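# Place the green block in the blue tray

## Task

Move the green block so it rests inside the blue tray, without the robot toppling or finishing in a tilted stance, and without pushing anything out of the work area.

## Robot and tools

Robot: a Rainbow Robotics RB-Y1 with a two-wheel differential base plus two rear casters, a folding torso (squat, shift, pitch, yaw), a two-joint head and two 7-joint arms, each with a parallel gripper and a wrist camera whose case juts sideways. The base is 0.58 m wide, extends 0.10 m in front of the wheel axle and 0.57 m behind it, and sweeps a 0.58 m radius circle when spinning in place. It cannot drive sideways.

Frames (metres): the base frame sits on the floor midway between the drive wheels, x forward, y left, z up. The chest, left_hand and right_hand lines are expressed in it. A hand point lies between the finger pads, 0.03 m behind the tips. Fingers point along the hand's -z and close along its x. base_odometry is the base frame as it stood at scene start, counted from wheel turns only (slip and collisions corrupt it); heading in rad, left positive, -3.142 to 3.142.

Tool move: one action per call. Keys:
- base: a single object {"x_m_s", "turn_rad_s", "for_s"}, velocities not positions. x_m_s is forward speed (m/s, 0 or 0.005 to 1.5 in magnitude, negative reverses); turn_rad_s is leftward yaw rate (0 or 0.02 to 1.509 in magnitude); for_s is duration, 0.1 to 5 s. Omitted velocities are 0. Distance is roughly speed times duration (accel 0.4 m/s², turns 0.5 rad/s²); the base coasts to rest afterwards.
- joints: a single flat object mapping joint names to absolute targets (rad, grippers in m of opening 0 to 0.1). Ranges: torso_squat_rad 0 to 1.2, torso_shift_rad -0.3 to 0.6, torso_pitch_rad -0.2 to 1.4 (positive bows), torso_yaw_rad -1.5 to 1.5 (left positive; lift arms out 0.2 rad first); shoulder_pitch ±2.356 (negative swings forward/up); left_shoulder_roll 0 to 3.141, right_shoulder_roll -3.141 to 0 (away from body is outward); shoulder_yaw ±2.094; elbow -2.617 to 0.01 (negative bends); forearm_roll ±3.141; wrist_pitch -1.57 to 1.919; hand_roll ±2.705; head_pan_rad ±0.523 (left positive); head_tilt_rad -0.35 to 1.57 (positive looks down). Combined torso limits also apply: squat+shift<=1.52, squat-shift+pitch<=1.57, shift+0.5pitch-0.4squat<=0.7, shift+0.3pitch-0.5squat<=0.39.
- target: an absolute pose for one hand: side "left" or "right", x, y, z in metres in the base frame (-3 to 3), quat_wxyz as the hand lines print it. May be combined only with min_time_s. It is turned into joint angles once, so the hand travels on a curved arc; break long moves into short hops. Refused while another move is still running.
- min_time_s: 0.1 to 8 s, slowest allowed duration for arm, head and torso motions.
- contact_limits: gripper current caps in mA, 200 to 672.5 (default 672.5), per gripper key; persists until changed.
- cameras: list from head_camera, left_wrist_camera, right_wrist_camera, all.
- blocking: true (default) waits until everything is at rest; false returns within about 0.5 s.
A move with no action only reports state and images.

Other tools: wait(seconds 0 to 10, cameras) lets time pass; stop(cameras) brakes all running motions; zoom_image(camera, region [x0,y0,x1,y1] pixels, at most 504 each side) enlarges the latest image; read_manual gives licence text; finished_scene ends the scene for good and the block must stay in the tray afterwards.

Results: the move line reads done or the worst status. Hand status: reached (within 10 mm and 2 deg), short (with error), or refused (with reason). joint_status/base_status words: done, moving, off_target, stopped, not_followed, contact_stop, time_out, limit_stop_at_<name>, torque_fault, limit_stop_at_motor_heat. An unplanned stop or a refusal cancels the rest of the calls in that reply. "joint command not followed" means the self-collision check blocked an arm. on_its_own lists things the robot did uncommanded. lidar_m holds 12 ranges in 30 degree sectors, first straight ahead, going counter-clockwise, measured at 0.23 m height; "-" is nothing seen. motor_effort is wheel motor load in percent (peak in brackets); at rest it is usually under 30. wheel_motors_off=1 means wheels were cut for 2 s after stalling. Joint torque, external torque and wrist force/torque lines are noisy, offset estimates of loads and contact.

Grasping: command an opening at least 0.005 m narrower than the object; the gripper then usually reports off_target, which is fine. Lower contact_limits to grip more gently.

Avoid: letting the arms strike or press each other (fingers, cases, cameras included); driving into furniture (the base does not stop itself and can tip); fast bends or stops with arms reaching forward or carrying load; dropping the block from height or releasing it while moving; hard pushes that could cause a torque fault (whole robot halts 10 s) or motor overheating; knocking objects out of the work area. Keep each arm under 3 kg.

Each tool is called after "Request:" as name(argument=value, ...), one argument or row to a line, values as JSON.

## Session

Request:
move(
)

Scene clock: 0.00 s.
Joint torques (N m): no reading
External joint torques (N m): no reading
Wrist force (N): no reading
Wrist torque (N m): no reading
Wrist force, peak (N): no reading
base_odometry: x=+0.000 y=+0.000 heading=+0.000
lidar_m: 2.67 1.84 1.69 1.75 2.49 2.30 2.32 2.71 2.51 2.15 3.08 2.80
base_status: not commanded
joint_positions: torso_squat_rad=+0.350 torso_shift_rad=+0.000 torso_pitch_rad=+0.000 torso_yaw_rad=+0.000 left_shoulder_pitch_rad=+0.020 left_shoulder_roll_rad=+0.004 left_shoulder_yaw_rad=-0.044 left_elbow_rad=-0.246 left_forearm_roll_rad=-0.048 left_wrist_pitch_rad=-0.049 left_hand_roll_rad=-0.025 left_gripper_m=+0.099 right_shoulder_pitch_rad=+0.015 right_shoulder_roll_rad=-0.018 right_shoulder_yaw_rad=+0.001 right_elbow_rad=-0.299 right_forearm_roll_rad=-0.040 right_wrist_pitch_rad=-0.043 right_hand_roll_rad=+0.024 right_gripper_m=+0.101 head_pan_rad=+0.000 head_tilt_rad=+0.400
joint_status: not commanded
wheel_motors_off: 0
motor_effort: left_wheel=+1 right_wheel=+1
chest: x=-0.2280 y=-0.0006 z=+1.2475 quat_wxyz=(+1.000, +0.000, +0.000, +0.000) (m; base frame)
left_hand: x=-0.1119 y=+0.2171 z=+0.5728 quat_wxyz=(+0.989, +0.003, -0.138, -0.055) (m; base frame)
right_hand: x=-0.0842 y=-0.2347 z=+0.5785 quat_wxyz=(+0.986, -0.008, -0.163, -0.009) (m; base frame)
pictures: head_camera, left_wrist_camera, right_wrist_camera

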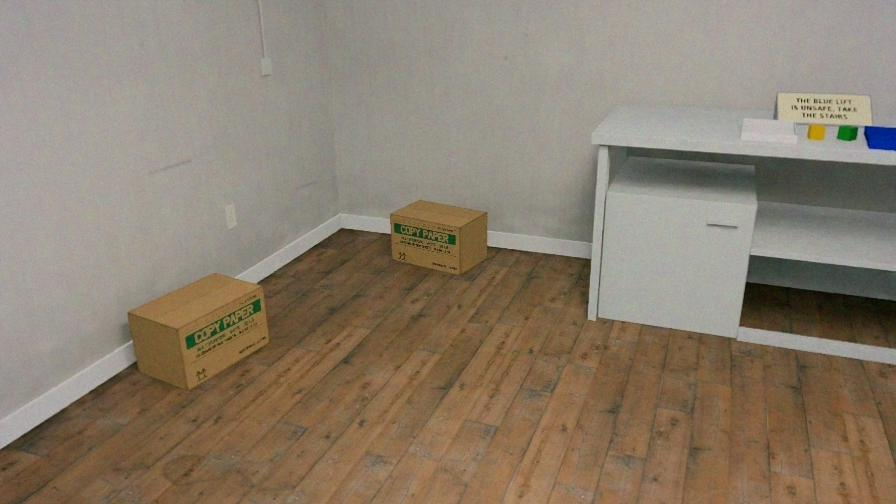

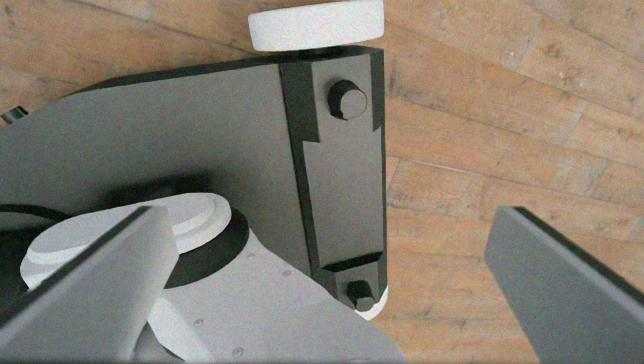

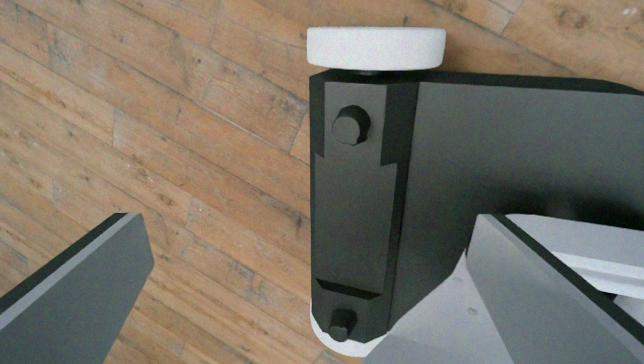

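Request:
move(
  joints={"head_pan_rad": -0.5},
  min_time_s=0.3,
  cameras=["head_camera"],
)

Request:
zoom_image(
  camera="head_camera",
  region=[200, 0, 600, 225],
)

Scene clock: 1.37 s.
Joint torques (N m): left_arm=[-2.16 -0.35 0.95 -1.44 -0.09 -0.73 0.1] | right_arm=[-2.18 -0.14 -0.14 -1.77 0.06 -0.7 0.29]
External joint torques (N m): left_arm=[0.14 -0.46 0.93 -0.14 -0.09 -0.12 0.12] | right_arm=[0.67 0.82 -0.07 0 -0.01 -0.03 0.27]
Wrist force (N): left_arm=[-1.1 1.7 -8.0] | right_arm=[-2.1 -0.4 -6.9]
Wrist torque (N m): left_arm=[-0.39 0.03 0.08] | right_arm=[0.19 0.10 -0.19]
Wrist force, peak (N): left_arm=[-1.1 2.2 -8.2] | right_arm=[-2.1 -0.5 -7.0]
move: done
base_odometry: x=+0.000 y=+0.000 heading=+0.000
lidar_m: 2.70 1.83 1.71 1.77 2.47 2.28 2.33 2.73 2.52 2.15 3.09 2.81
base_status: not commanded
joint_positions: torso_squat_rad=+0.350 torso_shift_rad=+0.000 torso_pitch_rad=+0.000 torso_yaw_rad=+0.000 left_shoulder_pitch_rad=+0.020 left_shoulder_roll_rad=+0.004 left_shoulder_yaw_rad=-0.044 left_elbow_rad=-0.246 left_forearm_roll_rad=-0.048 left_wrist_pitch_rad=-0.049 left_hand_roll_rad=-0.025 left_gripper_m=+0.099 right_shoulder_pitch_rad=+0.015 right_shoulder_roll_rad=-0.018 right_shoulder_yaw_rad=+0.001 right_elbow_rad=-0.299 right_forearm_roll_rad=-0.040 right_wrist_pitch_rad=-0.043 right_hand_roll_rad=+0.024 right_gripper_m=+0.101 head_pan_rad=-0.500 head_tilt_rad=+0.400
joint_status: all done
wheel_motors_off: 0
motor_effort: left_wheel=+1(1) right_wheel=+2(2)
chest: x=-0.2280 y=-0.0006 z=+1.2475 quat_wxyz=(+1.000, +0.000, +0.000, +0.000) (m; base frame)
left_hand: x=-0.1119 y=+0.2171 z=+0.5728 quat_wxyz=(+0.989, +0.003, -0.138, -0.055) (m; base frame)
right_hand: x=-0.0842 y=-0.2347 z=+0.5785 quat_wxyz=(+0.986, -0.008, -0.163, -0.009) (m; base frame)
pictures: head_camera

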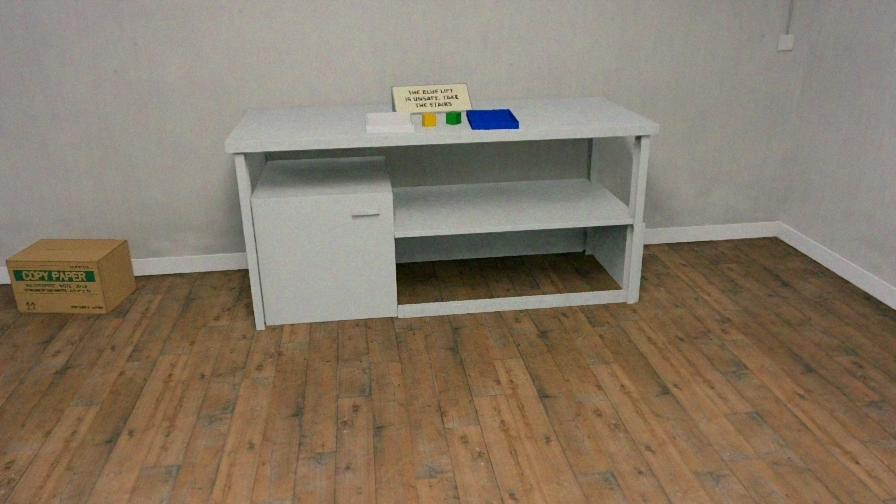

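Scaled by 1.260 from the camera's 896x504 image, which has a finer 1280x720 frame.

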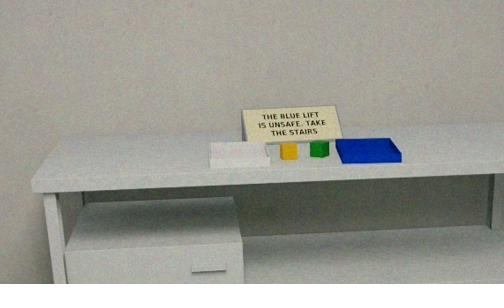

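Request:
move(
  base={"turn_rad_s": -0.5, "for_s": 1.1},
  joints={"head_pan_rad": 0.0, "right_shoulder_pitch_rad": 0.3, "right_shoulder_roll_rad": -0.2, "right_elbow_rad": -2.0, "right_wrist_pitch_rad": 1.7, "right_forearm_roll_rad": 0.0, "right_hand_roll_rad": 0.0},
  min_time_s=1.5,
  cameras=["head_camera"],
)

Request:
move(
  base={"x_m_s": 0.9, "for_s": 2.2},
  joints={"head_tilt_rad": 0.55},
  cameras=["head_camera"],
)

Scene clock: 5.50 s.
Joint torques (N m): left_arm=[-2.37 -0.56 0.73 -1.4 -0.1 -0.72 -0.04] | right_arm=[-4 -3.18 -2.03 -8.38 0.64 -0.32 0.09]
External joint torques (N m): left_arm=[-0.07 -0.67 0.72 -0.1 -0.11 -0.1 -0.02] | right_arm=[0.23 0.86 0.19 -0.13 0.02 -0.24 0.09]
Wrist force (N): left_arm=[-1.0 1.9 -7.7] | right_arm=[-0.3 0.7 -7.2]
Wrist torque (N m): left_arm=[-0.40 0.01 0.07] | right_arm=[0.07 0.19 -0.13]
Wrist force, peak (N): left_arm=[-0.9 1.9 -8.3] | right_arm=[-1.6 0.0 -8.0]
move: done
base_odometry: x=+0.000 y=+0.000 heading=-0.550
lidar_m: 2.81 2.81 1.84 1.72 1.76 2.49 2.29 2.33 2.75 2.51 2.15 3.07
base_status: done (sent for 1.1 of 1.1 s)
joint_positions: torso_squat_rad=+0.350 torso_shift_rad=+0.000 torso_pitch_rad=+0.000 torso_yaw_rad=+0.000 left_shoulder_pitch_rad=+0.020 left_shoulder_roll_rad=+0.004 left_shoulder_yaw_rad=-0.044 left_elbow_rad=-0.246 left_forearm_roll_rad=-0.048 left_wrist_pitch_rad=-0.049 left_hand_roll_rad=-0.025 left_gripper_m=+0.099 right_shoulder_pitch_rad=+0.300 right_shoulder_roll_rad=-0.200 right_shoulder_yaw_rad=+0.001 right_elbow_rad=-2.000 right_forearm_roll_rad=+0.000 right_wrist_pitch_rad=+1.700 right_hand_roll_rad=+0.000 right_gripper_m=+0.101 head_pan_rad=+0.000 head_tilt_rad=+0.400
joint_status: all done
wheel_motors_off: 0
motor_effort: left_wheel=+4(27) right_wheel=+2(18)
chest: x=-0.2280 y=-0.0006 z=+1.2475 quat_wxyz=(+1.000, +0.000, +0.000, +0.000) (m; base frame)
left_hand: x=-0.1119 y=+0.2171 z=+0.5728 quat_wxyz=(+0.989, +0.003, -0.138, -0.055) (m; base frame)
right_hand: x=-0.0208 y=-0.3317 z=+0.8393 quat_wxyz=(+0.994, -0.103, -0.004, -0.021) (m; base frame)
pictures: head_camera

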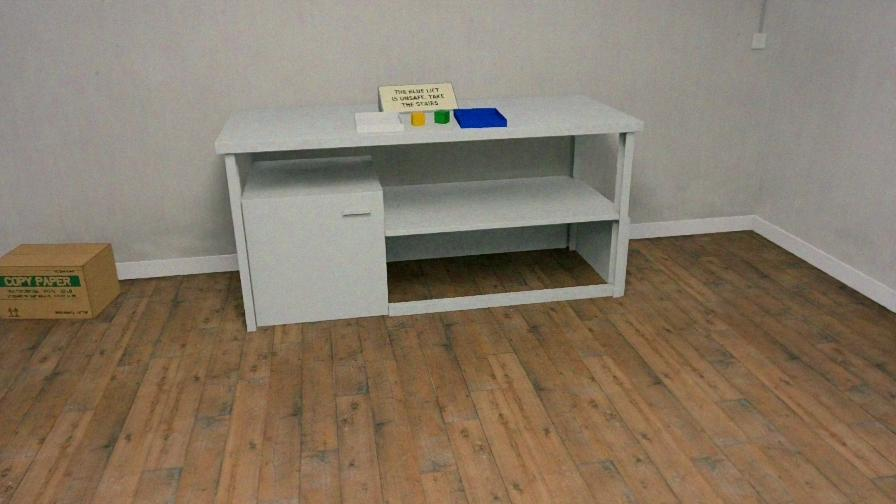

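Scene clock: 10.03 s.
Joint torques (N m): left_arm=[-1.69 -0.88 0.93 -1.24 -0.2 -0.66 -0.08] | right_arm=[-3.14 -3.28 -2.36 -8.35 0.53 -0.23 0.01]
External joint torques (N m): left_arm=[0.6 -1 0.92 0.05 -0.2 -0.04 -0.07] | right_arm=[1.09 0.76 -0.15 -0.1 -0.09 -0.15 0.01]
Wrist force (N): left_arm=[-0.9 1.7 -8.0] | right_arm=[-0.3 0.7 -7.2]
Wrist torque (N m): left_arm=[-0.38 0.02 0.07] | right_arm=[0.09 0.18 -0.15]
Wrist force, peak (N): left_arm=[-0.4 2.2 -8.3] | right_arm=[-0.1 0.6 -7.4]
move: done
base_odometry: x=+1.688 y=-1.035 heading=-0.550
lidar_m: 0.85 0.86 1.05 1.93 2.00 2.68 4.25 3.78 2.17 2.22 2.21 1.31
base_status: done (sent for 2.2 of 2.2 s)
joint_positions: torso_squat_rad=+0.350 torso_shift_rad=+0.000 torso_pitch_rad=+0.000 torso_yaw_rad=+0.000 left_shoulder_pitch_rad=+0.020 left_shoulder_roll_rad=+0.004 left_shoulder_yaw_rad=-0.044 left_elbow_rad=-0.246 left_forearm_roll_rad=-0.048 left_wrist_pitch_rad=-0.049 left_hand_roll_rad=-0.025 left_gripper_m=+0.099 right_shoulder_pitch_rad=+0.300 right_shoulder_roll_rad=-0.200 right_shoulder_yaw_rad=+0.001 right_elbow_rad=-2.000 right_forearm_roll_rad=+0.000 right_wrist_pitch_rad=+1.700 right_hand_roll_rad=+0.000 right_gripper_m=+0.101 head_pan_rad=+0.000 head_tilt_rad=+0.550
joint_status: all done
wheel_motors_off: 0
motor_effort: left_wheel=-6(32) right_wheel=+3(32)
chest: x=-0.2280 y=-0.0006 z=+1.2475 quat_wxyz=(+1.000, +0.000, +0.000, +0.000) (m; base frame)
left_hand: x=-0.1118 y=+0.2171 z=+0.5729 quat_wxyz=(+0.989, +0.003, -0.138, -0.055) (m; base frame)
right_hand: x=-0.0207 y=-0.3317 z=+0.8393 quat_wxyz=(+0.994, -0.103, -0.004, -0.021) (m; base frame)
pictures: head_camera

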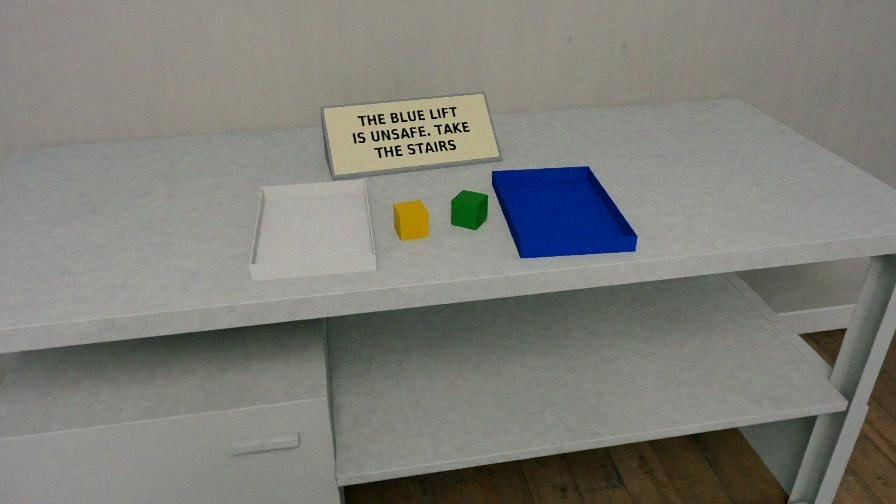

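Request:
move(
  base={"turn_rad_s": 0.3, "for_s": 0.6333},
  joints={"right_elbow_rad": -2.5, "right_wrist_pitch_rad": 1.9, "head_tilt_rad": 0.6},
  cameras=[],
)

Request:
move(
  base={"x_m_s": 0.4, "for_s": 1.45},
  cameras=["head_camera"],
)

Scene clock: 12.40 s.
Joint torques (N m): left_arm=[-1.85 -0.37 0.82 -1.25 -0.17 -0.73 0.18] | right_arm=[-3.68 -1.75 -1.8 -7.49 0.58 -0.58 0.05]
External joint torques (N m): left_arm=[0.45 -0.49 0.8 0.05 -0.18 -0.11 0.19] | right_arm=[0.18 1.51 0.09 0.35 0.02 0.04 0.03]
Wrist force (N): left_arm=[-1.0 1.7 -8.0] | right_arm=[-1.9 0.8 -6.9]
Wrist torque (N m): left_arm=[-0.38 0.03 0.06] | right_arm=[0.11 0.11 -0.16]
Wrist force, peak (N): left_arm=[-1.1 1.7 -8.4] | right_arm=[-1.0 1.0 -8.0]
move: done
base_odometry: x=+1.688 y=-1.035 heading=-0.360
lidar_m: 0.86 0.91 1.79 1.93 2.30 3.12 4.27 3.05 2.16 2.22 1.33 1.54
base_status: done (sent for 0.63 of 0.63 s)
joint_positions: torso_squat_rad=+0.350 torso_shift_rad=+0.000 torso_pitch_rad=+0.000 torso_yaw_rad=+0.000 left_shoulder_pitch_rad=+0.020 left_shoulder_roll_rad=+0.004 left_shoulder_yaw_rad=-0.044 left_elbow_rad=-0.246 left_forearm_roll_rad=-0.048 left_wrist_pitch_rad=-0.049 left_hand_roll_rad=-0.025 left_gripper_m=+0.099 right_shoulder_pitch_rad=+0.300 right_shoulder_roll_rad=-0.200 right_shoulder_yaw_rad=+0.001 right_elbow_rad=-2.500 right_forearm_roll_rad=+0.000 right_wrist_pitch_rad=+1.900 right_hand_roll_rad=+0.000 right_gripper_m=+0.101 head_pan_rad=+0.000 head_tilt_rad=+0.600
joint_status: all done
wheel_motors_off: 0
motor_effort: left_wheel=-4(25) right_wheel=-1(21)
chest: x=-0.2280 y=-0.0006 z=+1.2475 quat_wxyz=(+1.000, +0.000, +0.000, +0.000) (m; base frame)
left_hand: x=-0.1119 y=+0.2171 z=+0.5729 quat_wxyz=(+0.989, +0.003, -0.138, -0.055) (m; base frame)
right_hand: x=+0.0143 y=-0.3058 z=+0.9705 quat_wxyz=(+0.983, -0.105, -0.152, -0.006) (m; base frame)
pictures: none
No camera images: "cameras" was empty.

Scene clock: 15.40 s.
Joint torques (N m): left_arm=[-1.53 -0.43 0.96 -1.21 -0.22 -0.68 0.08] | right_arm=[-3.6 -2.12 -1.71 -7.54 0.48 -0.59 0.09]
External joint torques (N m): left_arm=[0.76 -0.55 0.94 0.09 -0.23 -0.07 0.09] | right_arm=[0.27 1.14 0.18 0.3 -0.09 0.04 0.08]
Wrist force (N): left_arm=[-0.8 1.8 -8.0] | right_arm=[-2.0 0.8 -6.9]
Wrist torque (N m): left_arm=[-0.39 0.06 0.08] | right_arm=[0.10 0.09 -0.16]
Wrist force, peak (N): left_arm=[-0.4 2.0 -8.3] | right_arm=[-2.2 1.0 -7.1]
move: done
base_odometry: x=+2.237 y=-1.242 heading=-0.360
lidar_m: 0.27 0.28 0.39 1.95 2.04 3.10 4.83 2.56 2.30 1.09 1.13 0.94
base_status: done (sent for 1.47 of 1.47 s)
joint_positions: torso_squat_rad=+0.350 torso_shift_rad=+0.000 torso_pitch_rad=+0.000 torso_yaw_rad=+0.000 left_shoulder_pitch_rad=+0.020 left_shoulder_roll_rad=+0.004 left_shoulder_yaw_rad=-0.044 left_elbow_rad=-0.246 left_forearm_roll_rad=-0.048 left_wrist_pitch_rad=-0.049 left_hand_roll_rad=-0.025 left_gripper_m=+0.099 right_shoulder_pitch_rad=+0.300 right_shoulder_roll_rad=-0.200 right_shoulder_yaw_rad=+0.001 right_elbow_rad=-2.500 right_forearm_roll_rad=+0.000 right_wrist_pitch_rad=+1.900 right_hand_roll_rad=+0.000 right_gripper_m=+0.101 head_pan_rad=+0.000 head_tilt_rad=+0.600
joint_status: not commanded
wheel_motors_off: 0
motor_effort: left_wheel=+3(28) right_wheel=-4(26)
chest: x=-0.2280 y=-0.0006 z=+1.2475 quat_wxyz=(+1.000, +0.000, +0.000, +0.000) (m; base frame)
left_hand: x=-0.1118 y=+0.2171 z=+0.5729 quat_wxyz=(+0.989, +0.003, -0.138, -0.055) (m; base frame)
right_hand: x=+0.0144 y=-0.3058 z=+0.9705 quat_wxyz=(+0.983, -0.105, -0.152, -0.006) (m; base frame)
pictures: head_camera

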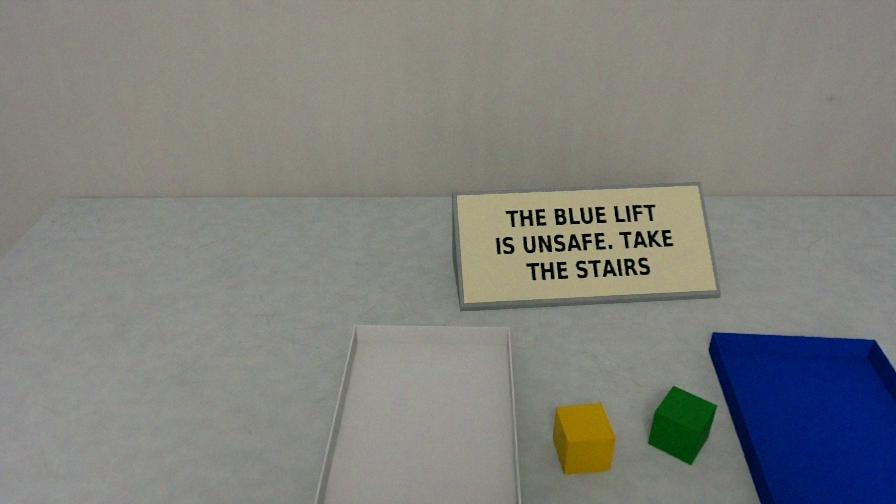

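Request:
move(
  base={"x_m_s": 0.15, "for_s": 0.5333},
  joints={"torso_pitch_rad": 0.4, "torso_shift_rad": 0.1, "right_shoulder_pitch_rad": -0.1, "head_tilt_rad": 0.65},
  min_time_s=1.2,
  cameras=["all"],
)

Scene clock: 17.80 s.
Joint torques (N m): left_arm=[9.17 -0.51 0.56 2.69 -0.16 0.01 0.13] | right_arm=[-2.69 -1.74 -1.54 -7.84 0.43 -0.64 -0.1]
External joint torques (N m): left_arm=[1.19 -0.69 0.54 -0.08 -0.15 -0.11 0.12] | right_arm=[0.87 1.14 0.13 0.09 -0.09 -0.05 -0.12]
Wrist force (N): left_arm=[2.0 2.1 -8.3] | right_arm=[-1.5 0.4 -6.9]
Wrist torque (N m): left_arm=[-0.43 0.22 0.06] | right_arm=[0.13 0.19 -0.14]
Wrist force, peak (N): left_arm=[2.0 2.1 -8.3] | right_arm=[-1.2 0.6 -7.5]
move: done
base_odometry: x=+2.312 y=-1.270 heading=-0.360
lidar_m: 0.19 0.20 0.28 1.98 2.01 3.15 4.92 2.61 2.32 1.07 1.14 0.87
base_status: done (sent for 0.53 of 0.53 s)
joint_positions: torso_squat_rad=+0.350 torso_shift_rad=+0.100 torso_pitch_rad=+0.400 torso_yaw_rad=+0.000 left_shoulder_pitch_rad=+0.020 left_shoulder_roll_rad=+0.004 left_shoulder_yaw_rad=-0.044 left_elbow_rad=-0.246 left_forearm_roll_rad=-0.048 left_wrist_pitch_rad=-0.049 left_hand_roll_rad=-0.025 left_gripper_m=+0.099 right_shoulder_pitch_rad=-0.100 right_shoulder_roll_rad=-0.200 right_shoulder_yaw_rad=+0.001 right_elbow_rad=-2.500 right_forearm_roll_rad=+0.000 right_wrist_pitch_rad=+1.900 right_hand_roll_rad=+0.000 right_gripper_m=+0.101 head_pan_rad=+0.000 head_tilt_rad=+0.650
joint_status: all done
wheel_motors_off: 0
motor_effort: left_wheel=+0(31) right_wheel=-5(23)
chest: x=-0.0418 y=-0.0006 z=+1.2198 quat_wxyz=(+0.980, +0.000, +0.199, +0.000) (m; base frame)
left_hand: x=-0.1976 y=+0.2171 z=+0.5532 quat_wxyz=(+0.997, -0.008, +0.062, -0.055) (m; base frame)
right_hand: x=+0.2318 y=-0.2636 z=+0.9290 quat_wxyz=(+0.984, -0.081, -0.147, +0.059) (m; base frame)
pictures: head_camera, left_wrist_camera, right_wrist_camera

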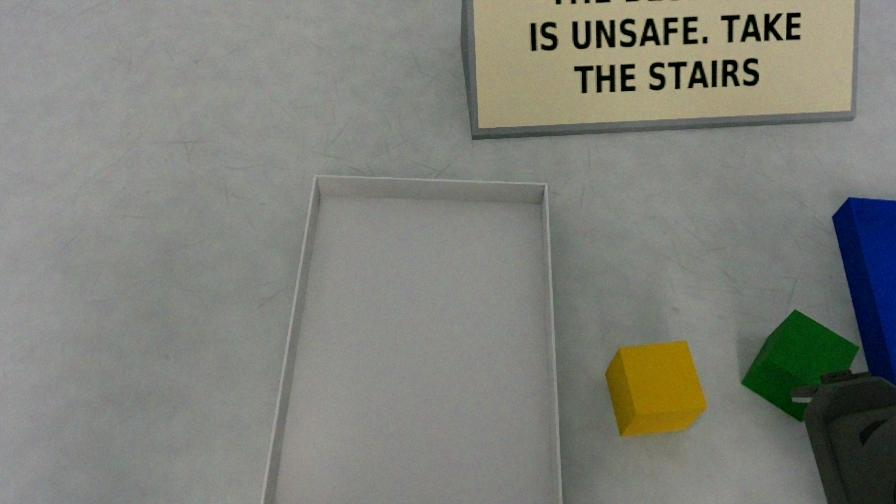

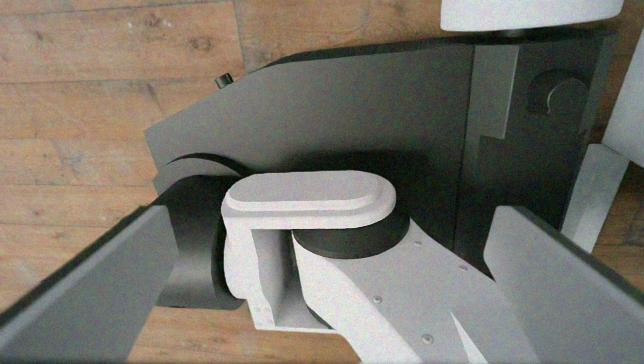

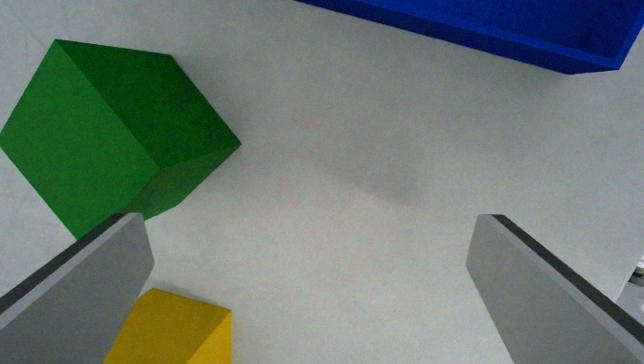

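Request:
zoom_image(
  camera="head_camera",
  region=[700, 280, 896, 450],
)

Request:
zoom_image(
  camera="right_wrist_camera",
  region=[0, 0, 322, 364],
)

Scaled by 2.571 from the camera's 896x504 image, which has a finer 1280x720 frame.

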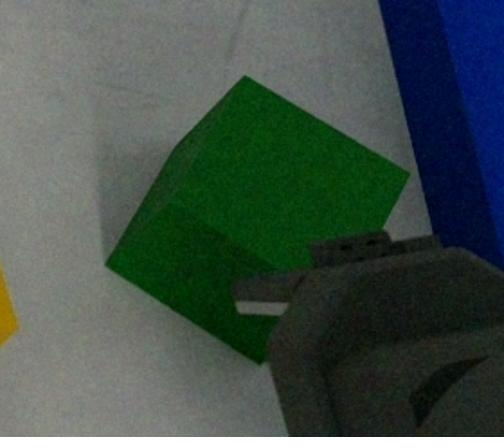

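Scaled by 1.385 from the camera's 644x364 image, which has a finer 1265x715 frame.

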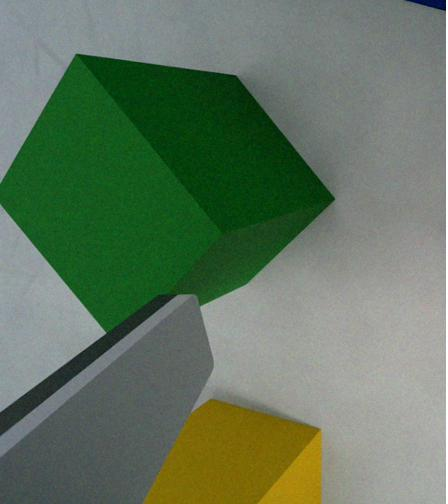

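Request:
move(
  target={"side": "right", "x": 0.335, "y": -0.272, "z": 0.98, "quat_wxyz": [0.9472, 0, 0, -0.3206]},
  min_time_s=1.0,
  cameras=["head_camera", "right_wrist_camera"],
)

Scene clock: 21.70 s.
Joint torques (N m): left_arm=[8.98 -0.23 0.86 2.68 -0.16 0.13 0.07] | right_arm=[-8.39 -1.82 -0.95 -6.72 0.4 -0.77 0.32]
External joint torques (N m): left_arm=[1 -0.4 0.85 -0.09 -0.15 0 0.06] | right_arm=[0.8 1.15 -1.44 0.71 0.23 0.12 0.3]
Wrist force (N): left_arm=[1.4 2.4 -7.7] | right_arm=[-2.3 -1.9 -6.5]
Wrist torque (N m): left_arm=[-0.45 0.14 0.07] | right_arm=[0.27 0.14 -0.17]
Wrist force, peak (N): left_arm=[1.7 2.3 -8.6] | right_arm=[-2.0 0.8 -7.3]
move: short
base_odometry: x=+2.312 y=-1.270 heading=-0.360
lidar_m: 0.18 0.20 0.29 1.97 2.01 3.16 4.91 2.60 2.32 1.07 1.13 0.88
base_status: not commanded
joint_positions: torso_squat_rad=+0.350 torso_shift_rad=+0.100 torso_pitch_rad=+0.400 torso_yaw_rad=+0.000 left_shoulder_pitch_rad=+0.020 left_shoulder_roll_rad=+0.004 left_shoulder_yaw_rad=-0.044 left_elbow_rad=-0.246 left_forearm_roll_rad=-0.048 left_wrist_pitch_rad=-0.049 left_hand_roll_rad=-0.025 left_gripper_m=+0.099 right_shoulder_pitch_rad=-0.500 right_shoulder_roll_rad=+0.000 right_shoulder_yaw_rad=-0.312 right_elbow_rad=-2.326 right_forearm_roll_rad=+0.077 right_wrist_pitch_rad=+1.919 right_hand_roll_rad=-0.453 right_gripper_m=+0.101 head_pan_rad=+0.000 head_tilt_rad=+0.650
joint_status: all done
wheel_motors_off: 0
motor_effort: left_wheel=+1(1) right_wheel=-5(5)
chest: x=-0.0418 y=-0.0006 z=+1.2198 quat_wxyz=(+0.980, +0.000, +0.199, +0.000) (m; base frame)
left_hand: x=-0.1976 y=+0.2171 z=+0.5532 quat_wxyz=(+0.997, -0.008, +0.062, -0.055) (m; base frame)
right_hand: x=+0.3351 y=-0.2719 z=+0.9795 quat_wxyz=(+0.922, +0.028, -0.230, -0.312) (m; base frame)
right_hand_status: short (checked arc, as near as the solve gets, planned for 1.0 s): 1 mm and 26.8 deg off. The place is met; only the turn is off.
pictures: head_camera, right_wrist_camera

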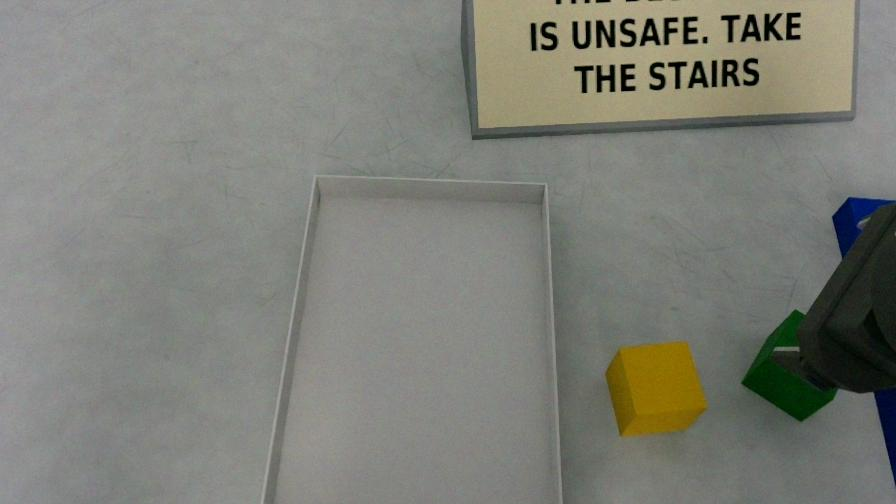

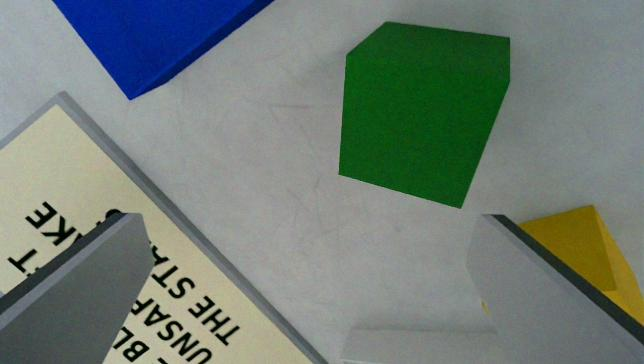

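Request:
move(
  joints={"torso_pitch_rad": 0.25, "torso_squat_rad": 0.15, "head_tilt_rad": 0.8},
  min_time_s=0.8,
  cameras=[],
)

Request:
move(
  target={"side": "right", "x": 0.333, "y": -0.267, "z": 0.97, "quat_wxyz": [0.9472, 0, 0, -0.3206]},
  min_time_s=1.0,
  cameras=["head_camera", "right_wrist_camera"],
)

Scene clock: 24.03 s.
Joint torques (N m): left_arm=[4.82 -0.39 0.71 1.32 -0.18 -0.24 0.08] | right_arm=[-10.36 -2.43 -0.84 -6.57 0.25 -1.08 0.47]
External joint torques (N m): left_arm=[0.63 -0.54 0.69 0.06 -0.17 -0.09 0.08] | right_arm=[0.84 0.85 -1.61 0.25 0.16 0.04 0.45]
Wrist force (N): left_arm=[0.6 2.0 -7.9] | right_arm=[-3.0 -2.2 -6.0]
Wrist torque (N m): left_arm=[-0.38 0.09 0.06] | right_arm=[0.29 0.08 -0.17]
Wrist force, peak (N): left_arm=[1.5 2.1 -8.5] | right_arm=[-2.7 -2.0 -7.1]
move: done
base_odometry: x=+2.312 y=-1.270 heading=-0.360
lidar_m: 0.19 0.19 0.28 1.97 2.02 3.14 4.94 2.61 2.33 1.09 1.15 0.86
base_status: not commanded
joint_positions: torso_squat_rad=+0.150 torso_shift_rad=+0.100 torso_pitch_rad=+0.250 torso_yaw_rad=+0.000 left_shoulder_pitch_rad=+0.020 left_shoulder_roll_rad=+0.004 left_shoulder_yaw_rad=-0.044 left_elbow_rad=-0.246 left_forearm_roll_rad=-0.048 left_wrist_pitch_rad=-0.049 left_hand_roll_rad=-0.025 left_gripper_m=+0.099 right_shoulder_pitch_rad=-0.501 right_shoulder_roll_rad=+0.000 right_shoulder_yaw_rad=-0.312 right_elbow_rad=-2.326 right_forearm_roll_rad=+0.077 right_wrist_pitch_rad=+1.919 right_hand_roll_rad=-0.453 right_gripper_m=+0.101 head_pan_rad=+0.000 head_tilt_rad=+0.800
joint_status: all done
wheel_motors_off: 0
motor_effort: left_wheel=+3(3) right_wheel=-1(5)
chest: x=-0.0824 y=-0.0007 z=+1.2690 quat_wxyz=(+0.992, +0.000, +0.125, +0.000) (m; base frame)
left_hand: x=-0.1367 y=+0.2171 z=+0.5866 quat_wxyz=(+0.998, -0.004, -0.013, -0.055) (m; base frame)
right_hand: x=+0.3262 y=-0.2720 z=+1.0878 quat_wxyz=(+0.902, +0.051, -0.298, -0.309) (m; base frame)
pictures: none
No camera images: "cameras" was empty.

Scene clock: 25.37 s.
Joint torques (N m): left_arm=[4.88 -0.72 0.77 1.34 -0.16 -0.26 0.1] | right_arm=[-14.33 -3.49 -0.35 -7.78 0.33 -0.23 0.57]
External joint torques (N m): left_arm=[0.68 -0.88 0.76 0.08 -0.16 -0.11 0.1] | right_arm=[0.43 0.94 -1.87 0.28 0.11 0.09 0.57]
Wrist force (N): left_arm=[0.6 2.1 -8.5] | right_arm=[-0.8 -0.9 -6.6]
Wrist torque (N m): left_arm=[-0.44 0.09 0.05] | right_arm=[0.22 0.18 -0.21]
Wrist force, peak (N): left_arm=[0.6 2.1 -8.5] | right_arm=[-2.4 -1.5 -7.3]
move: short
base_odometry: x=+2.312 y=-1.270 heading=-0.360
lidar_m: 0.19 0.19 0.29 1.98 2.03 3.15 4.93 2.60 2.32 1.09 1.15 0.86
base_status: not commanded
joint_positions: torso_squat_rad=+0.150 torso_shift_rad=+0.100 torso_pitch_rad=+0.250 torso_yaw_rad=+0.000 left_shoulder_pitch_rad=+0.020 left_shoulder_roll_rad=+0.004 left_shoulder_yaw_rad=-0.044 left_elbow_rad=-0.246 left_forearm_roll_rad=-0.048 left_wrist_pitch_rad=-0.049 left_hand_roll_rad=-0.025 left_gripper_m=+0.099 right_shoulder_pitch_rad=-0.663 right_shoulder_roll_rad=+0.000 right_shoulder_yaw_rad=-0.406 right_elbow_rad=-1.728 right_forearm_roll_rad=+0.156 right_wrist_pitch_rad=+1.919 right_hand_roll_rad=-0.420 right_gripper_m=+0.101 head_pan_rad=+0.000 head_tilt_rad=+0.800
joint_status: all done
wheel_motors_off: 0
motor_effort: left_wheel=+3(3) right_wheel=-2(2)
chest: x=-0.0823 y=-0.0007 z=+1.2690 quat_wxyz=(+0.992, +0.000, +0.125, +0.000) (m; base frame)
left_hand: x=-0.1367 y=+0.2171 z=+0.5866 quat_wxyz=(+0.998, -0.004, -0.013, -0.055) (m; base frame)
right_hand: x=+0.3334 y=-0.2670 z=+0.9691 quat_wxyz=(+0.944, +0.005, -0.078, -0.320) (m; base frame)
right_hand_status: short (checked arc, as near as the solve gets, planned for 1.0 s): 1 mm and 8.9 deg off. The place is met; only the turn is off.
pictures: head_camera, right_wrist_camera

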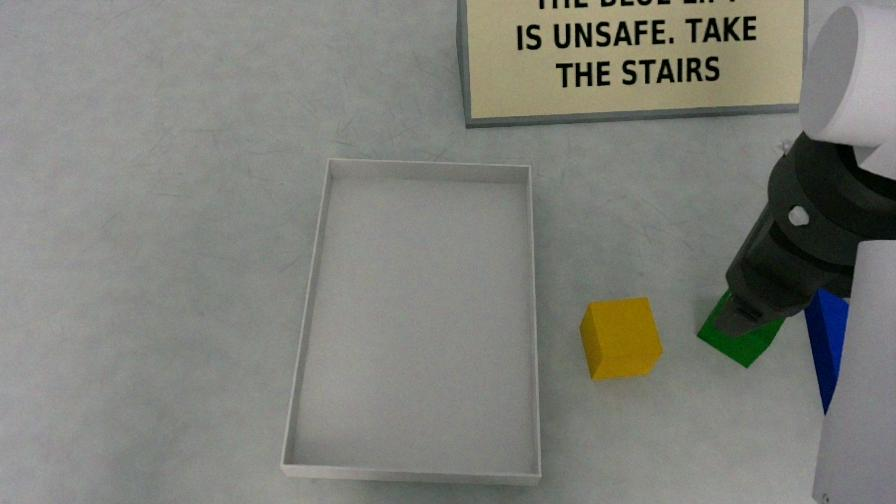

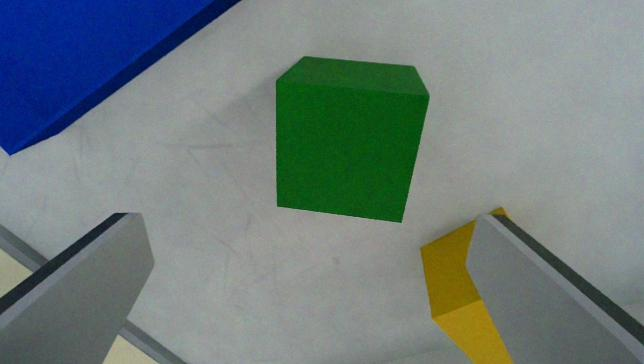

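Request:
move(
  target={"side": "right", "x": 0.330, "y": -0.272, "z": 0.892, "quat_wxyz": [0.938, 0, 0, -0.346]},
  min_time_s=1.0,
  cameras=["head_camera", "right_wrist_camera"],
)

Scene clock: 27.17 s.
Joint torques (N m): left_arm=[4.78 -0.4 0.64 0.99 -0.17 -0.2 0.11] | right_arm=[-15.15 -4.25 -0.26 -7.35 0.17 -0.47 0.04]
External joint torques (N m): left_arm=[0.59 -0.55 0.62 -0.28 -0.17 -0.05 0.11] | right_arm=[0.53 1.25 -1.53 0.96 -0.07 -0.44 0.04]
Wrist force (N): left_arm=[0.8 2.3 -8.2] | right_arm=[-0.5 -0.4 -7.2]
Wrist torque (N m): left_arm=[-0.45 0.13 0.06] | right_arm=[0.15 0.18 -0.11]
Wrist force, peak (N): left_arm=[0.5 2.0 -9.0] | right_arm=[-0.3 -0.6 -7.6]
move: done
base_odometry: x=+2.312 y=-1.270 heading=-0.360
lidar_m: 0.19 0.20 0.28 1.97 2.04 3.15 4.92 2.62 2.31 1.08 1.13 0.87
base_status: not commanded
joint_positions: torso_squat_rad=+0.150 torso_shift_rad=+0.100 torso_pitch_rad=+0.250 torso_yaw_rad=+0.000 left_shoulder_pitch_rad=+0.020 left_shoulder_roll_rad=+0.004 left_shoulder_yaw_rad=-0.044 left_elbow_rad=-0.246 left_forearm_roll_rad=-0.048 left_wrist_pitch_rad=-0.049 left_hand_roll_rad=-0.025 left_gripper_m=+0.099 right_shoulder_pitch_rad=-0.707 right_shoulder_roll_rad=-0.050 right_shoulder_yaw_rad=-0.450 right_elbow_rad=-1.349 right_forearm_roll_rad=+0.119 right_wrist_pitch_rad=+1.752 right_hand_roll_rad=-0.489 right_gripper_m=+0.101 head_pan_rad=+0.000 head_tilt_rad=+0.800
joint_status: all done
wheel_motors_off: 0
motor_effort: left_wheel=+3(4) right_wheel=-2(2)
chest: x=-0.0823 y=-0.0007 z=+1.2690 quat_wxyz=(+0.992, +0.000, +0.125, +0.000) (m; base frame)
left_hand: x=-0.1368 y=+0.2171 z=+0.5866 quat_wxyz=(+0.998, -0.004, -0.013, -0.055) (m; base frame)
right_hand: x=+0.3298 y=-0.2719 z=+0.8922 quat_wxyz=(+0.938, +0.000, +0.000, -0.346) (m; base frame)
right_hand_status: reached (checked arc, planned for 1.0 s): 0 mm and 0.0 deg off.
pictures: head_camera, right_wrist_camera

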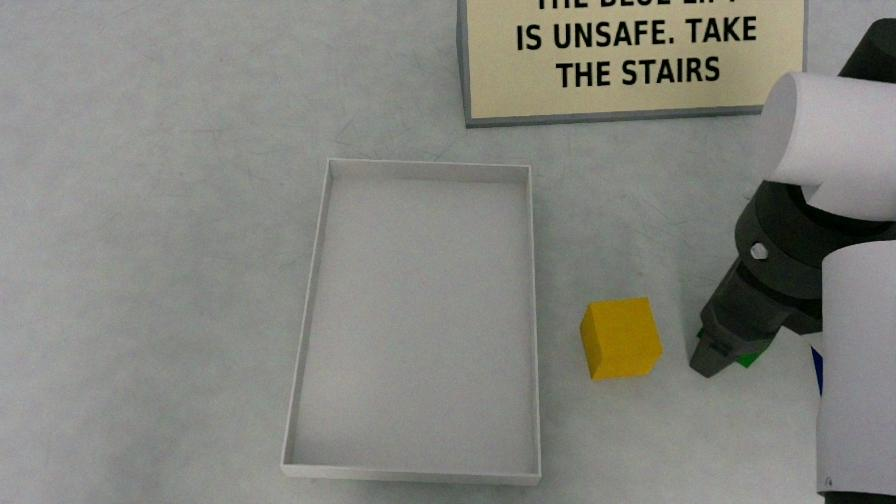

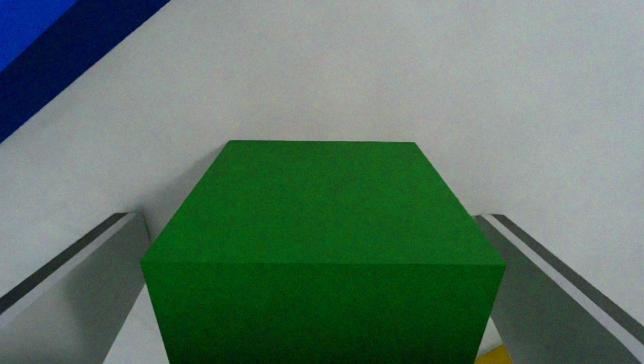

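Request:
move(
  joints={"right_gripper_m": 0.035},
  cameras=[],
)

Request:
move(
  target={"side": "right", "x": 0.330, "y": -0.272, "z": 0.962, "quat_wxyz": [0.938, 0, 0, -0.346]},
  min_time_s=0.8,
  cameras=["right_wrist_camera"],
)

Request:
move(
  target={"side": "right", "x": 0.338, "y": -0.44, "z": 0.96, "quat_wxyz": [0.938, 0, 0, -0.346]},
  min_time_s=1.0,
  cameras=["head_camera", "right_wrist_camera"],
)

Scene clock: 29.63 s.
Joint torques (N m): left_arm=[4.62 -0.43 0.98 1.04 -0.21 -0.17 0.1] | right_arm=[-15.48 -4.62 -0.82 -7.74 0 -0.4 0.04]
External joint torques (N m): left_arm=[0.43 -0.59 0.97 -0.22 -0.21 -0.01 0.1] | right_arm=[0.2 0.89 -2.09 0.58 -0.24 -0.37 0.04]
Wrist force (N): left_arm=[0.7 2.0 -8.0] | right_arm=[-0.3 -0.5 -7.2]
Wrist torque (N m): left_arm=[-0.42 0.15 0.06] | right_arm=[0.18 0.21 -0.13]
Wrist force, peak (N): left_arm=[0.8 1.8 -8.5] | right_arm=[-0.6 -0.5 -7.4]
move: off_target
base_odometry: x=+2.312 y=-1.270 heading=-0.360
lidar_m: 0.19 0.20 0.30 1.97 2.01 3.15 4.92 2.60 2.31 1.08 1.15 0.87
base_status: not commanded
joint_positions: torso_squat_rad=+0.150 torso_shift_rad=+0.100 torso_pitch_rad=+0.250 torso_yaw_rad=+0.000 left_shoulder_pitch_rad=+0.020 left_shoulder_roll_rad=+0.004 left_shoulder_yaw_rad=-0.044 left_elbow_rad=-0.246 left_forearm_roll_rad=-0.048 left_wrist_pitch_rad=-0.049 left_hand_roll_rad=-0.025 left_gripper_m=+0.099 right_shoulder_pitch_rad=-0.707 right_shoulder_roll_rad=-0.050 right_shoulder_yaw_rad=-0.450 right_elbow_rad=-1.349 right_forearm_roll_rad=+0.119 right_wrist_pitch_rad=+1.752 right_hand_roll_rad=-0.489 right_gripper_m=+0.050 head_pan_rad=+0.000 head_tilt_rad=+0.800
joint_status: right_gripper_m off_target (ended at +0.050, target +0.035)
wheel_motors_off: 0
motor_effort: left_wheel=+3(4) right_wheel=-2(2)
chest: x=-0.0823 y=-0.0007 z=+1.2690 quat_wxyz=(+0.992, +0.000, +0.125, +0.000) (m; base frame)
left_hand: x=-0.1368 y=+0.2171 z=+0.5866 quat_wxyz=(+0.998, -0.004, -0.013, -0.055) (m; base frame)
right_hand: x=+0.3298 y=-0.2719 z=+0.8922 quat_wxyz=(+0.938, +0.000, +0.000, -0.346) (m; base frame)
pictures: none
No camera images: "cameras" was empty.

Scene clock: 30.80 s.
Joint torques (N m): left_arm=[4.56 -0.3 0.79 1.12 -0.17 -0.26 0.07] | right_arm=[-14.05 -3.84 2.74 -8.14 0.37 -0.26 0.59]
External joint torques (N m): left_arm=[0.37 -0.45 0.77 -0.14 -0.17 -0.11 0.07] | right_arm=[0.87 0.86 1.08 -0.07 0.15 0 0.59]
Wrist force (N): left_arm=[1.0 1.9 -8.1] | right_arm=[-0.6 -1.0 -7.6]
Wrist torque (N m): left_arm=[-0.43 0.19 0.08] | right_arm=[0.23 0.21 -0.23]
Wrist force, peak (N): left_arm=[0.7 1.9 -8.6] | right_arm=[-0.6 -0.4 -8.8]
move: short
base_odometry: x=+2.312 y=-1.270 heading=-0.360
lidar_m: 0.19 0.19 0.29 1.96 2.03 3.14 4.93 2.61 2.31 1.08 1.14 0.88
base_status: not commanded
joint_positions: torso_squat_rad=+0.150 torso_shift_rad=+0.100 torso_pitch_rad=+0.250 torso_yaw_rad=+0.000 left_shoulder_pitch_rad=+0.020 left_shoulder_roll_rad=+0.004 left_shoulder_yaw_rad=-0.044 left_elbow_rad=-0.246 left_forearm_roll_rad=-0.048 left_wrist_pitch_rad=-0.049 left_hand_roll_rad=-0.025 left_gripper_m=+0.099 right_shoulder_pitch_rad=-0.678 right_shoulder_roll_rad=+0.000 right_shoulder_yaw_rad=-0.439 right_elbow_rad=-1.683 right_forearm_roll_rad=+0.169 right_wrist_pitch_rad=+1.919 right_hand_roll_rad=-0.449 right_gripper_m=+0.050 head_pan_rad=+0.000 head_tilt_rad=+0.800
joint_status: all done
wheel_motors_off: 0
motor_effort: left_wheel=+3(3) right_wheel=-2(2)
chest: x=-0.0823 y=-0.0007 z=+1.2690 quat_wxyz=(+0.992, +0.000, +0.125, +0.000) (m; base frame)
left_hand: x=-0.1368 y=+0.2171 z=+0.5866 quat_wxyz=(+0.998, -0.004, -0.013, -0.055) (m; base frame)
right_hand: x=+0.3305 y=-0.2722 z=+0.9611 quat_wxyz=(+0.936, +0.004, -0.060, -0.346) (m; base frame)
right_hand_status: short (checked arc, as near as the solve gets, planned for 0.8 s): 1 mm and 6.9 deg off. The place is met; only the turn is off.
pictures: right_wrist_camera

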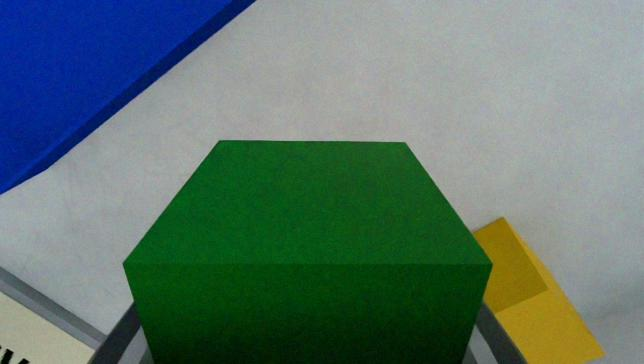

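Scene clock: 32.13 s.
Joint torques (N m): left_arm=[4.7 -0.32 0.85 1.04 -0.22 -0.26 0.02] | right_arm=[-16.35 -11.19 0.02 -7.82 0 -0.18 0.36]
External joint torques (N m): left_arm=[0.51 -0.48 0.83 -0.22 -0.21 -0.1 0.02] | right_arm=[0.17 1.94 -0.94 0.49 -0.24 -0.13 0.36]
Wrist force (N): left_arm=[0.8 2.1 -8.2] | right_arm=[-0.1 -0.5 -8.0]
Wrist torque (N m): left_arm=[-0.45 0.13 0.09] | right_arm=[0.20 0.20 -0.23]
Wrist force, peak (N): left_arm=[0.7 2.0 -8.4] | right_arm=[-0.8 -0.2 -8.6]
move: done
base_odometry: x=+2.312 y=-1.270 heading=-0.360
lidar_m: 0.18 0.19 0.30 1.98 2.01 3.16 4.91 2.61 2.31 1.08 1.13 0.86
base_status: not commanded
joint_positions: torso_squat_rad=+0.150 torso_shift_rad=+0.100 torso_pitch_rad=+0.250 torso_yaw_rad=+0.000 left_shoulder_pitch_rad=+0.020 left_shoulder_roll_rad=+0.004 left_shoulder_yaw_rad=-0.044 left_elbow_rad=-0.246 left_forearm_roll_rad=-0.048 left_wrist_pitch_rad=-0.049 left_hand_roll_rad=-0.025 left_gripper_m=+0.099 right_shoulder_pitch_rad=-0.858 right_shoulder_roll_rad=-0.400 right_shoulder_yaw_rad=-0.736 right_elbow_rad=-1.132 right_forearm_roll_rad=+0.083 right_wrist_pitch_rad=+1.828 right_hand_roll_rad=-0.157 right_gripper_m=+0.050 head_pan_rad=+0.000 head_tilt_rad=+0.800
joint_status: all done
wheel_motors_off: 0
motor_effort: left_wheel=+3(4) right_wheel=-2(2)
chest: x=-0.0823 y=-0.0007 z=+1.2690 quat_wxyz=(+0.992, +0.000, +0.125, +0.000) (m; base frame)
left_hand: x=-0.1368 y=+0.2171 z=+0.5866 quat_wxyz=(+0.998, -0.004, -0.013, -0.055) (m; base frame)
right_hand: x=+0.3379 y=-0.4401 z=+0.9599 quat_wxyz=(+0.938, +0.000, +0.000, -0.346) (m; base frame)
right_hand_status: reached (checked arc, planned for 1.0 s): 0 mm and 0.0 deg off.
pictures: head_camera, right_wrist_camera

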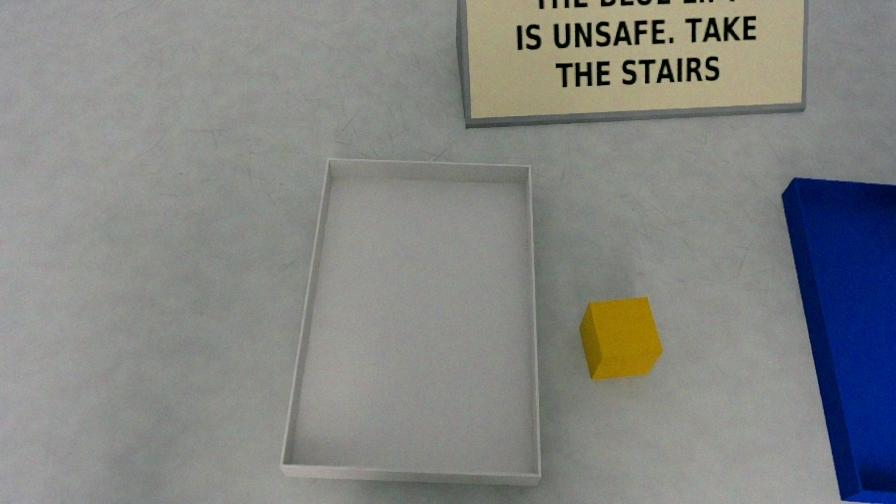

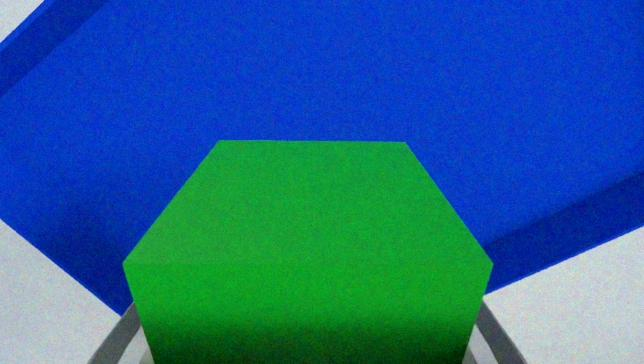

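Request:
move(
  target={"side": "right", "x": 0.338, "y": -0.43, "z": 0.903, "quat_wxyz": [0.938, 0, 0, -0.346]},
  min_time_s=1.0,
  cameras=["right_wrist_camera"],
)

Scene clock: 33.77 s.
Joint torques (N m): left_arm=[4.75 -0.43 0.97 1.02 -0.22 -0.21 0.02] | right_arm=[-15.45 -10.43 2.36 -8.12 -0.11 -0.26 0.03]
External joint torques (N m): left_arm=[0.55 -0.58 0.96 -0.24 -0.22 -0.06 0.02] | right_arm=[0.93 2.24 1.45 0.21 -0.35 -0.21 0.03]
Wrist force (N): left_arm=[0.8 1.8 -8.1] | right_arm=[-0.2 -0.7 -8.1]
Wrist torque (N m): left_arm=[-0.42 0.13 0.07] | right_arm=[0.20 0.18 -0.14]
Wrist force, peak (N): left_arm=[0.6 2.1 -8.5] | right_arm=[-0.2 -0.7 -8.5]
move: done
base_odometry: x=+2.312 y=-1.270 heading=-0.360
lidar_m: 0.18 0.18 0.28 1.98 2.03 3.15 4.93 2.62 2.31 1.07 1.15 0.86
base_status: not commanded
joint_positions: torso_squat_rad=+0.150 torso_shift_rad=+0.100 torso_pitch_rad=+0.250 torso_yaw_rad=+0.000 left_shoulder_pitch_rad=+0.020 left_shoulder_roll_rad=+0.004 left_shoulder_yaw_rad=-0.044 left_elbow_rad=-0.246 left_forearm_roll_rad=-0.048 left_wrist_pitch_rad=-0.049 left_hand_roll_rad=-0.025 left_gripper_m=+0.099 right_shoulder_pitch_rad=-0.836 right_shoulder_roll_rad=-0.371 right_shoulder_yaw_rad=-0.732 right_elbow_rad=-0.973 right_forearm_roll_rad=+0.082 right_wrist_pitch_rad=+1.634 right_hand_roll_rad=-0.181 right_gripper_m=+0.050 head_pan_rad=+0.000 head_tilt_rad=+0.800
joint_status: all done
wheel_motors_off: 0
motor_effort: left_wheel=+3(4) right_wheel=-2(2)
chest: x=-0.0823 y=-0.0007 z=+1.2690 quat_wxyz=(+0.992, +0.000, +0.125, +0.000) (m; base frame)
left_hand: x=-0.1368 y=+0.2171 z=+0.5866 quat_wxyz=(+0.998, -0.004, -0.013, -0.055) (m; base frame)
right_hand: x=+0.3379 y=-0.4300 z=+0.9030 quat_wxyz=(+0.938, +0.000, +0.000, -0.346) (m; base frame)
right_hand_status: reached (checked arc, planned for 1.0 s): 0 mm and 0.0 deg off.
pictures: right_wrist_camera

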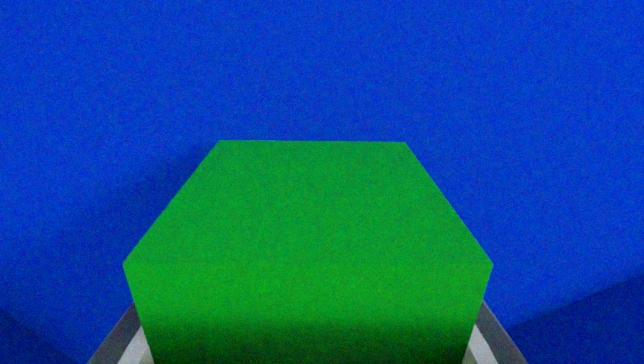

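Request:
move(
  target={"side": "right", "x": 0.338, "y": -0.43, "z": 0.8975, "quat_wxyz": [0.938, 0, 0, -0.346]},
  min_time_s=0.5,
  cameras=["right_wrist_camera"],
)

Scene clock: 34.73 s.
Joint torques (N m): left_arm=[4.46 -0.64 0.86 1.06 -0.32 -0.28 0.14] | right_arm=[-16.79 -12.23 1.08 -7.74 -0.06 -0.34 -0.13]
External joint torques (N m): left_arm=[0.26 -0.8 0.85 -0.21 -0.32 -0.12 0.14] | right_arm=[-0.42 0.44 0.19 0.57 -0.3 -0.3 -0.13]
Wrist force (N): left_arm=[0.8 1.9 -7.6] | right_arm=[0.0 -0.6 -7.9]
Wrist torque (N m): left_arm=[-0.41 0.15 0.07] | right_arm=[0.21 0.22 -0.14]
Wrist force, peak (N): left_arm=[0.6 1.7 -8.7] | right_arm=[-0.1 -0.6 -8.2]
move: done
base_odometry: x=+2.312 y=-1.270 heading=-0.360
lidar_m: 0.18 0.20 0.29 1.98 2.02 3.15 4.92 2.61 2.31 1.05 1.15 0.87
base_status: not commanded
joint_positions: torso_squat_rad=+0.150 torso_shift_rad=+0.100 torso_pitch_rad=+0.250 torso_yaw_rad=+0.000 left_shoulder_pitch_rad=+0.020 left_shoulder_roll_rad=+0.004 left_shoulder_yaw_rad=-0.044 left_elbow_rad=-0.246 left_forearm_roll_rad=-0.048 left_wrist_pitch_rad=-0.049 left_hand_roll_rad=-0.025 left_gripper_m=+0.099 right_shoulder_pitch_rad=-0.836 right_shoulder_roll_rad=-0.372 right_shoulder_yaw_rad=-0.732 right_elbow_rad=-0.950 right_forearm_roll_rad=+0.082 right_wrist_pitch_rad=+1.612 right_hand_roll_rad=-0.182 right_gripper_m=+0.050 head_pan_rad=+0.000 head_tilt_rad=+0.800
joint_status: all done
wheel_motors_off: 0
motor_effort: left_wheel=+3(4) right_wheel=-2(3)
chest: x=-0.0823 y=-0.0007 z=+1.2690 quat_wxyz=(+0.992, +0.000, +0.125, +0.000) (m; base frame)
left_hand: x=-0.1368 y=+0.2171 z=+0.5866 quat_wxyz=(+0.998, -0.004, -0.013, -0.055) (m; base frame)
right_hand: x=+0.3377 y=-0.4298 z=+0.8975 quat_wxyz=(+0.938, +0.000, +0.000, -0.346) (m; base frame)
right_hand_status: reached (checked arc, planned for 0.5 s): 0 mm and 0.0 deg off.
pictures: right_wrist_camera

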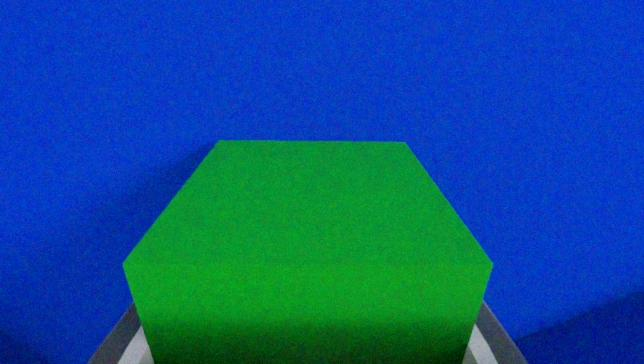

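Request:
move(
  target={"side": "right", "x": 0.338, "y": -0.43, "z": 0.8945, "quat_wxyz": [0.938, 0, 0, -0.346]},
  min_time_s=0.4,
  cameras=["right_wrist_camera"],
)

Scene clock: 36.97 s.
Joint torques (N m): left_arm=[4.47 -0.35 0.8 1.04 -0.21 -0.19 0.06] | right_arm=[-16.1 -11.45 0.27 -6.83 -0.14 -0.77 0.07]
External joint torques (N m): left_arm=[0.27 -0.51 0.79 -0.22 -0.21 -0.04 0.07] | right_arm=[0.28 1.24 -0.61 1.47 -0.38 -0.72 0.07]
Wrist force (N): left_arm=[0.3 2.1 -7.6] | right_arm=[-1.1 -0.9 -2.1]
Wrist torque (N m): left_arm=[-0.42 0.09 0.08] | right_arm=[0.29 0.37 -0.16]
Wrist force, peak (N): left_arm=[0.8 2.2 -8.4] | right_arm=[0.0 -0.5 -8.2]
move: done
base_odometry: x=+2.312 y=-1.270 heading=-0.360
lidar_m: 0.19 0.20 0.28 1.97 2.03 3.14 4.92 2.61 2.32 1.07 1.15 0.87
base_status: not commanded
joint_positions: torso_squat_rad=+0.150 torso_shift_rad=+0.100 torso_pitch_rad=+0.250 torso_yaw_rad=+0.000 left_shoulder_pitch_rad=+0.020 left_shoulder_roll_rad=+0.004 left_shoulder_yaw_rad=-0.044 left_elbow_rad=-0.246 left_forearm_roll_rad=-0.048 left_wrist_pitch_rad=-0.049 left_hand_roll_rad=-0.025 left_gripper_m=+0.099 right_shoulder_pitch_rad=-0.838 right_shoulder_roll_rad=-0.374 right_shoulder_yaw_rad=-0.733 right_elbow_rad=-0.934 right_forearm_roll_rad=+0.082 right_wrist_pitch_rad=+1.598 right_hand_roll_rad=-0.183 right_gripper_m=+0.050 head_pan_rad=+0.000 head_tilt_rad=+0.800
joint_status: all done
wheel_motors_off: 0
motor_effort: left_wheel=+3(4) right_wheel=-2(2)
chest: x=-0.0823 y=-0.0007 z=+1.2690 quat_wxyz=(+0.992, +0.000, +0.125, +0.000) (m; base frame)
left_hand: x=-0.1368 y=+0.2171 z=+0.5866 quat_wxyz=(+0.998, -0.004, -0.013, -0.055) (m; base frame)
right_hand: x=+0.3379 y=-0.4300 z=+0.8946 quat_wxyz=(+0.938, +0.000, +0.000, -0.346) (m; base frame)
right_hand_status: reached (checked arc, planned for 0.4 s): 0 mm and 0.0 deg off.
pictures: right_wrist_camera

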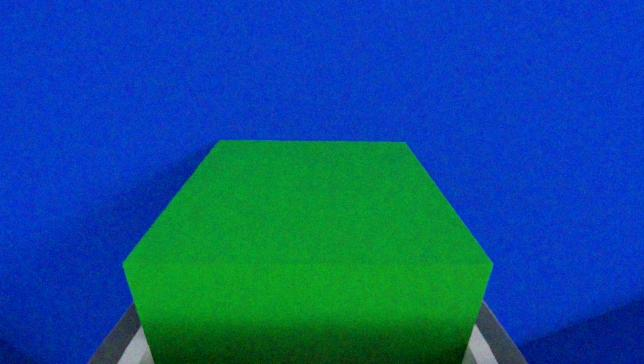

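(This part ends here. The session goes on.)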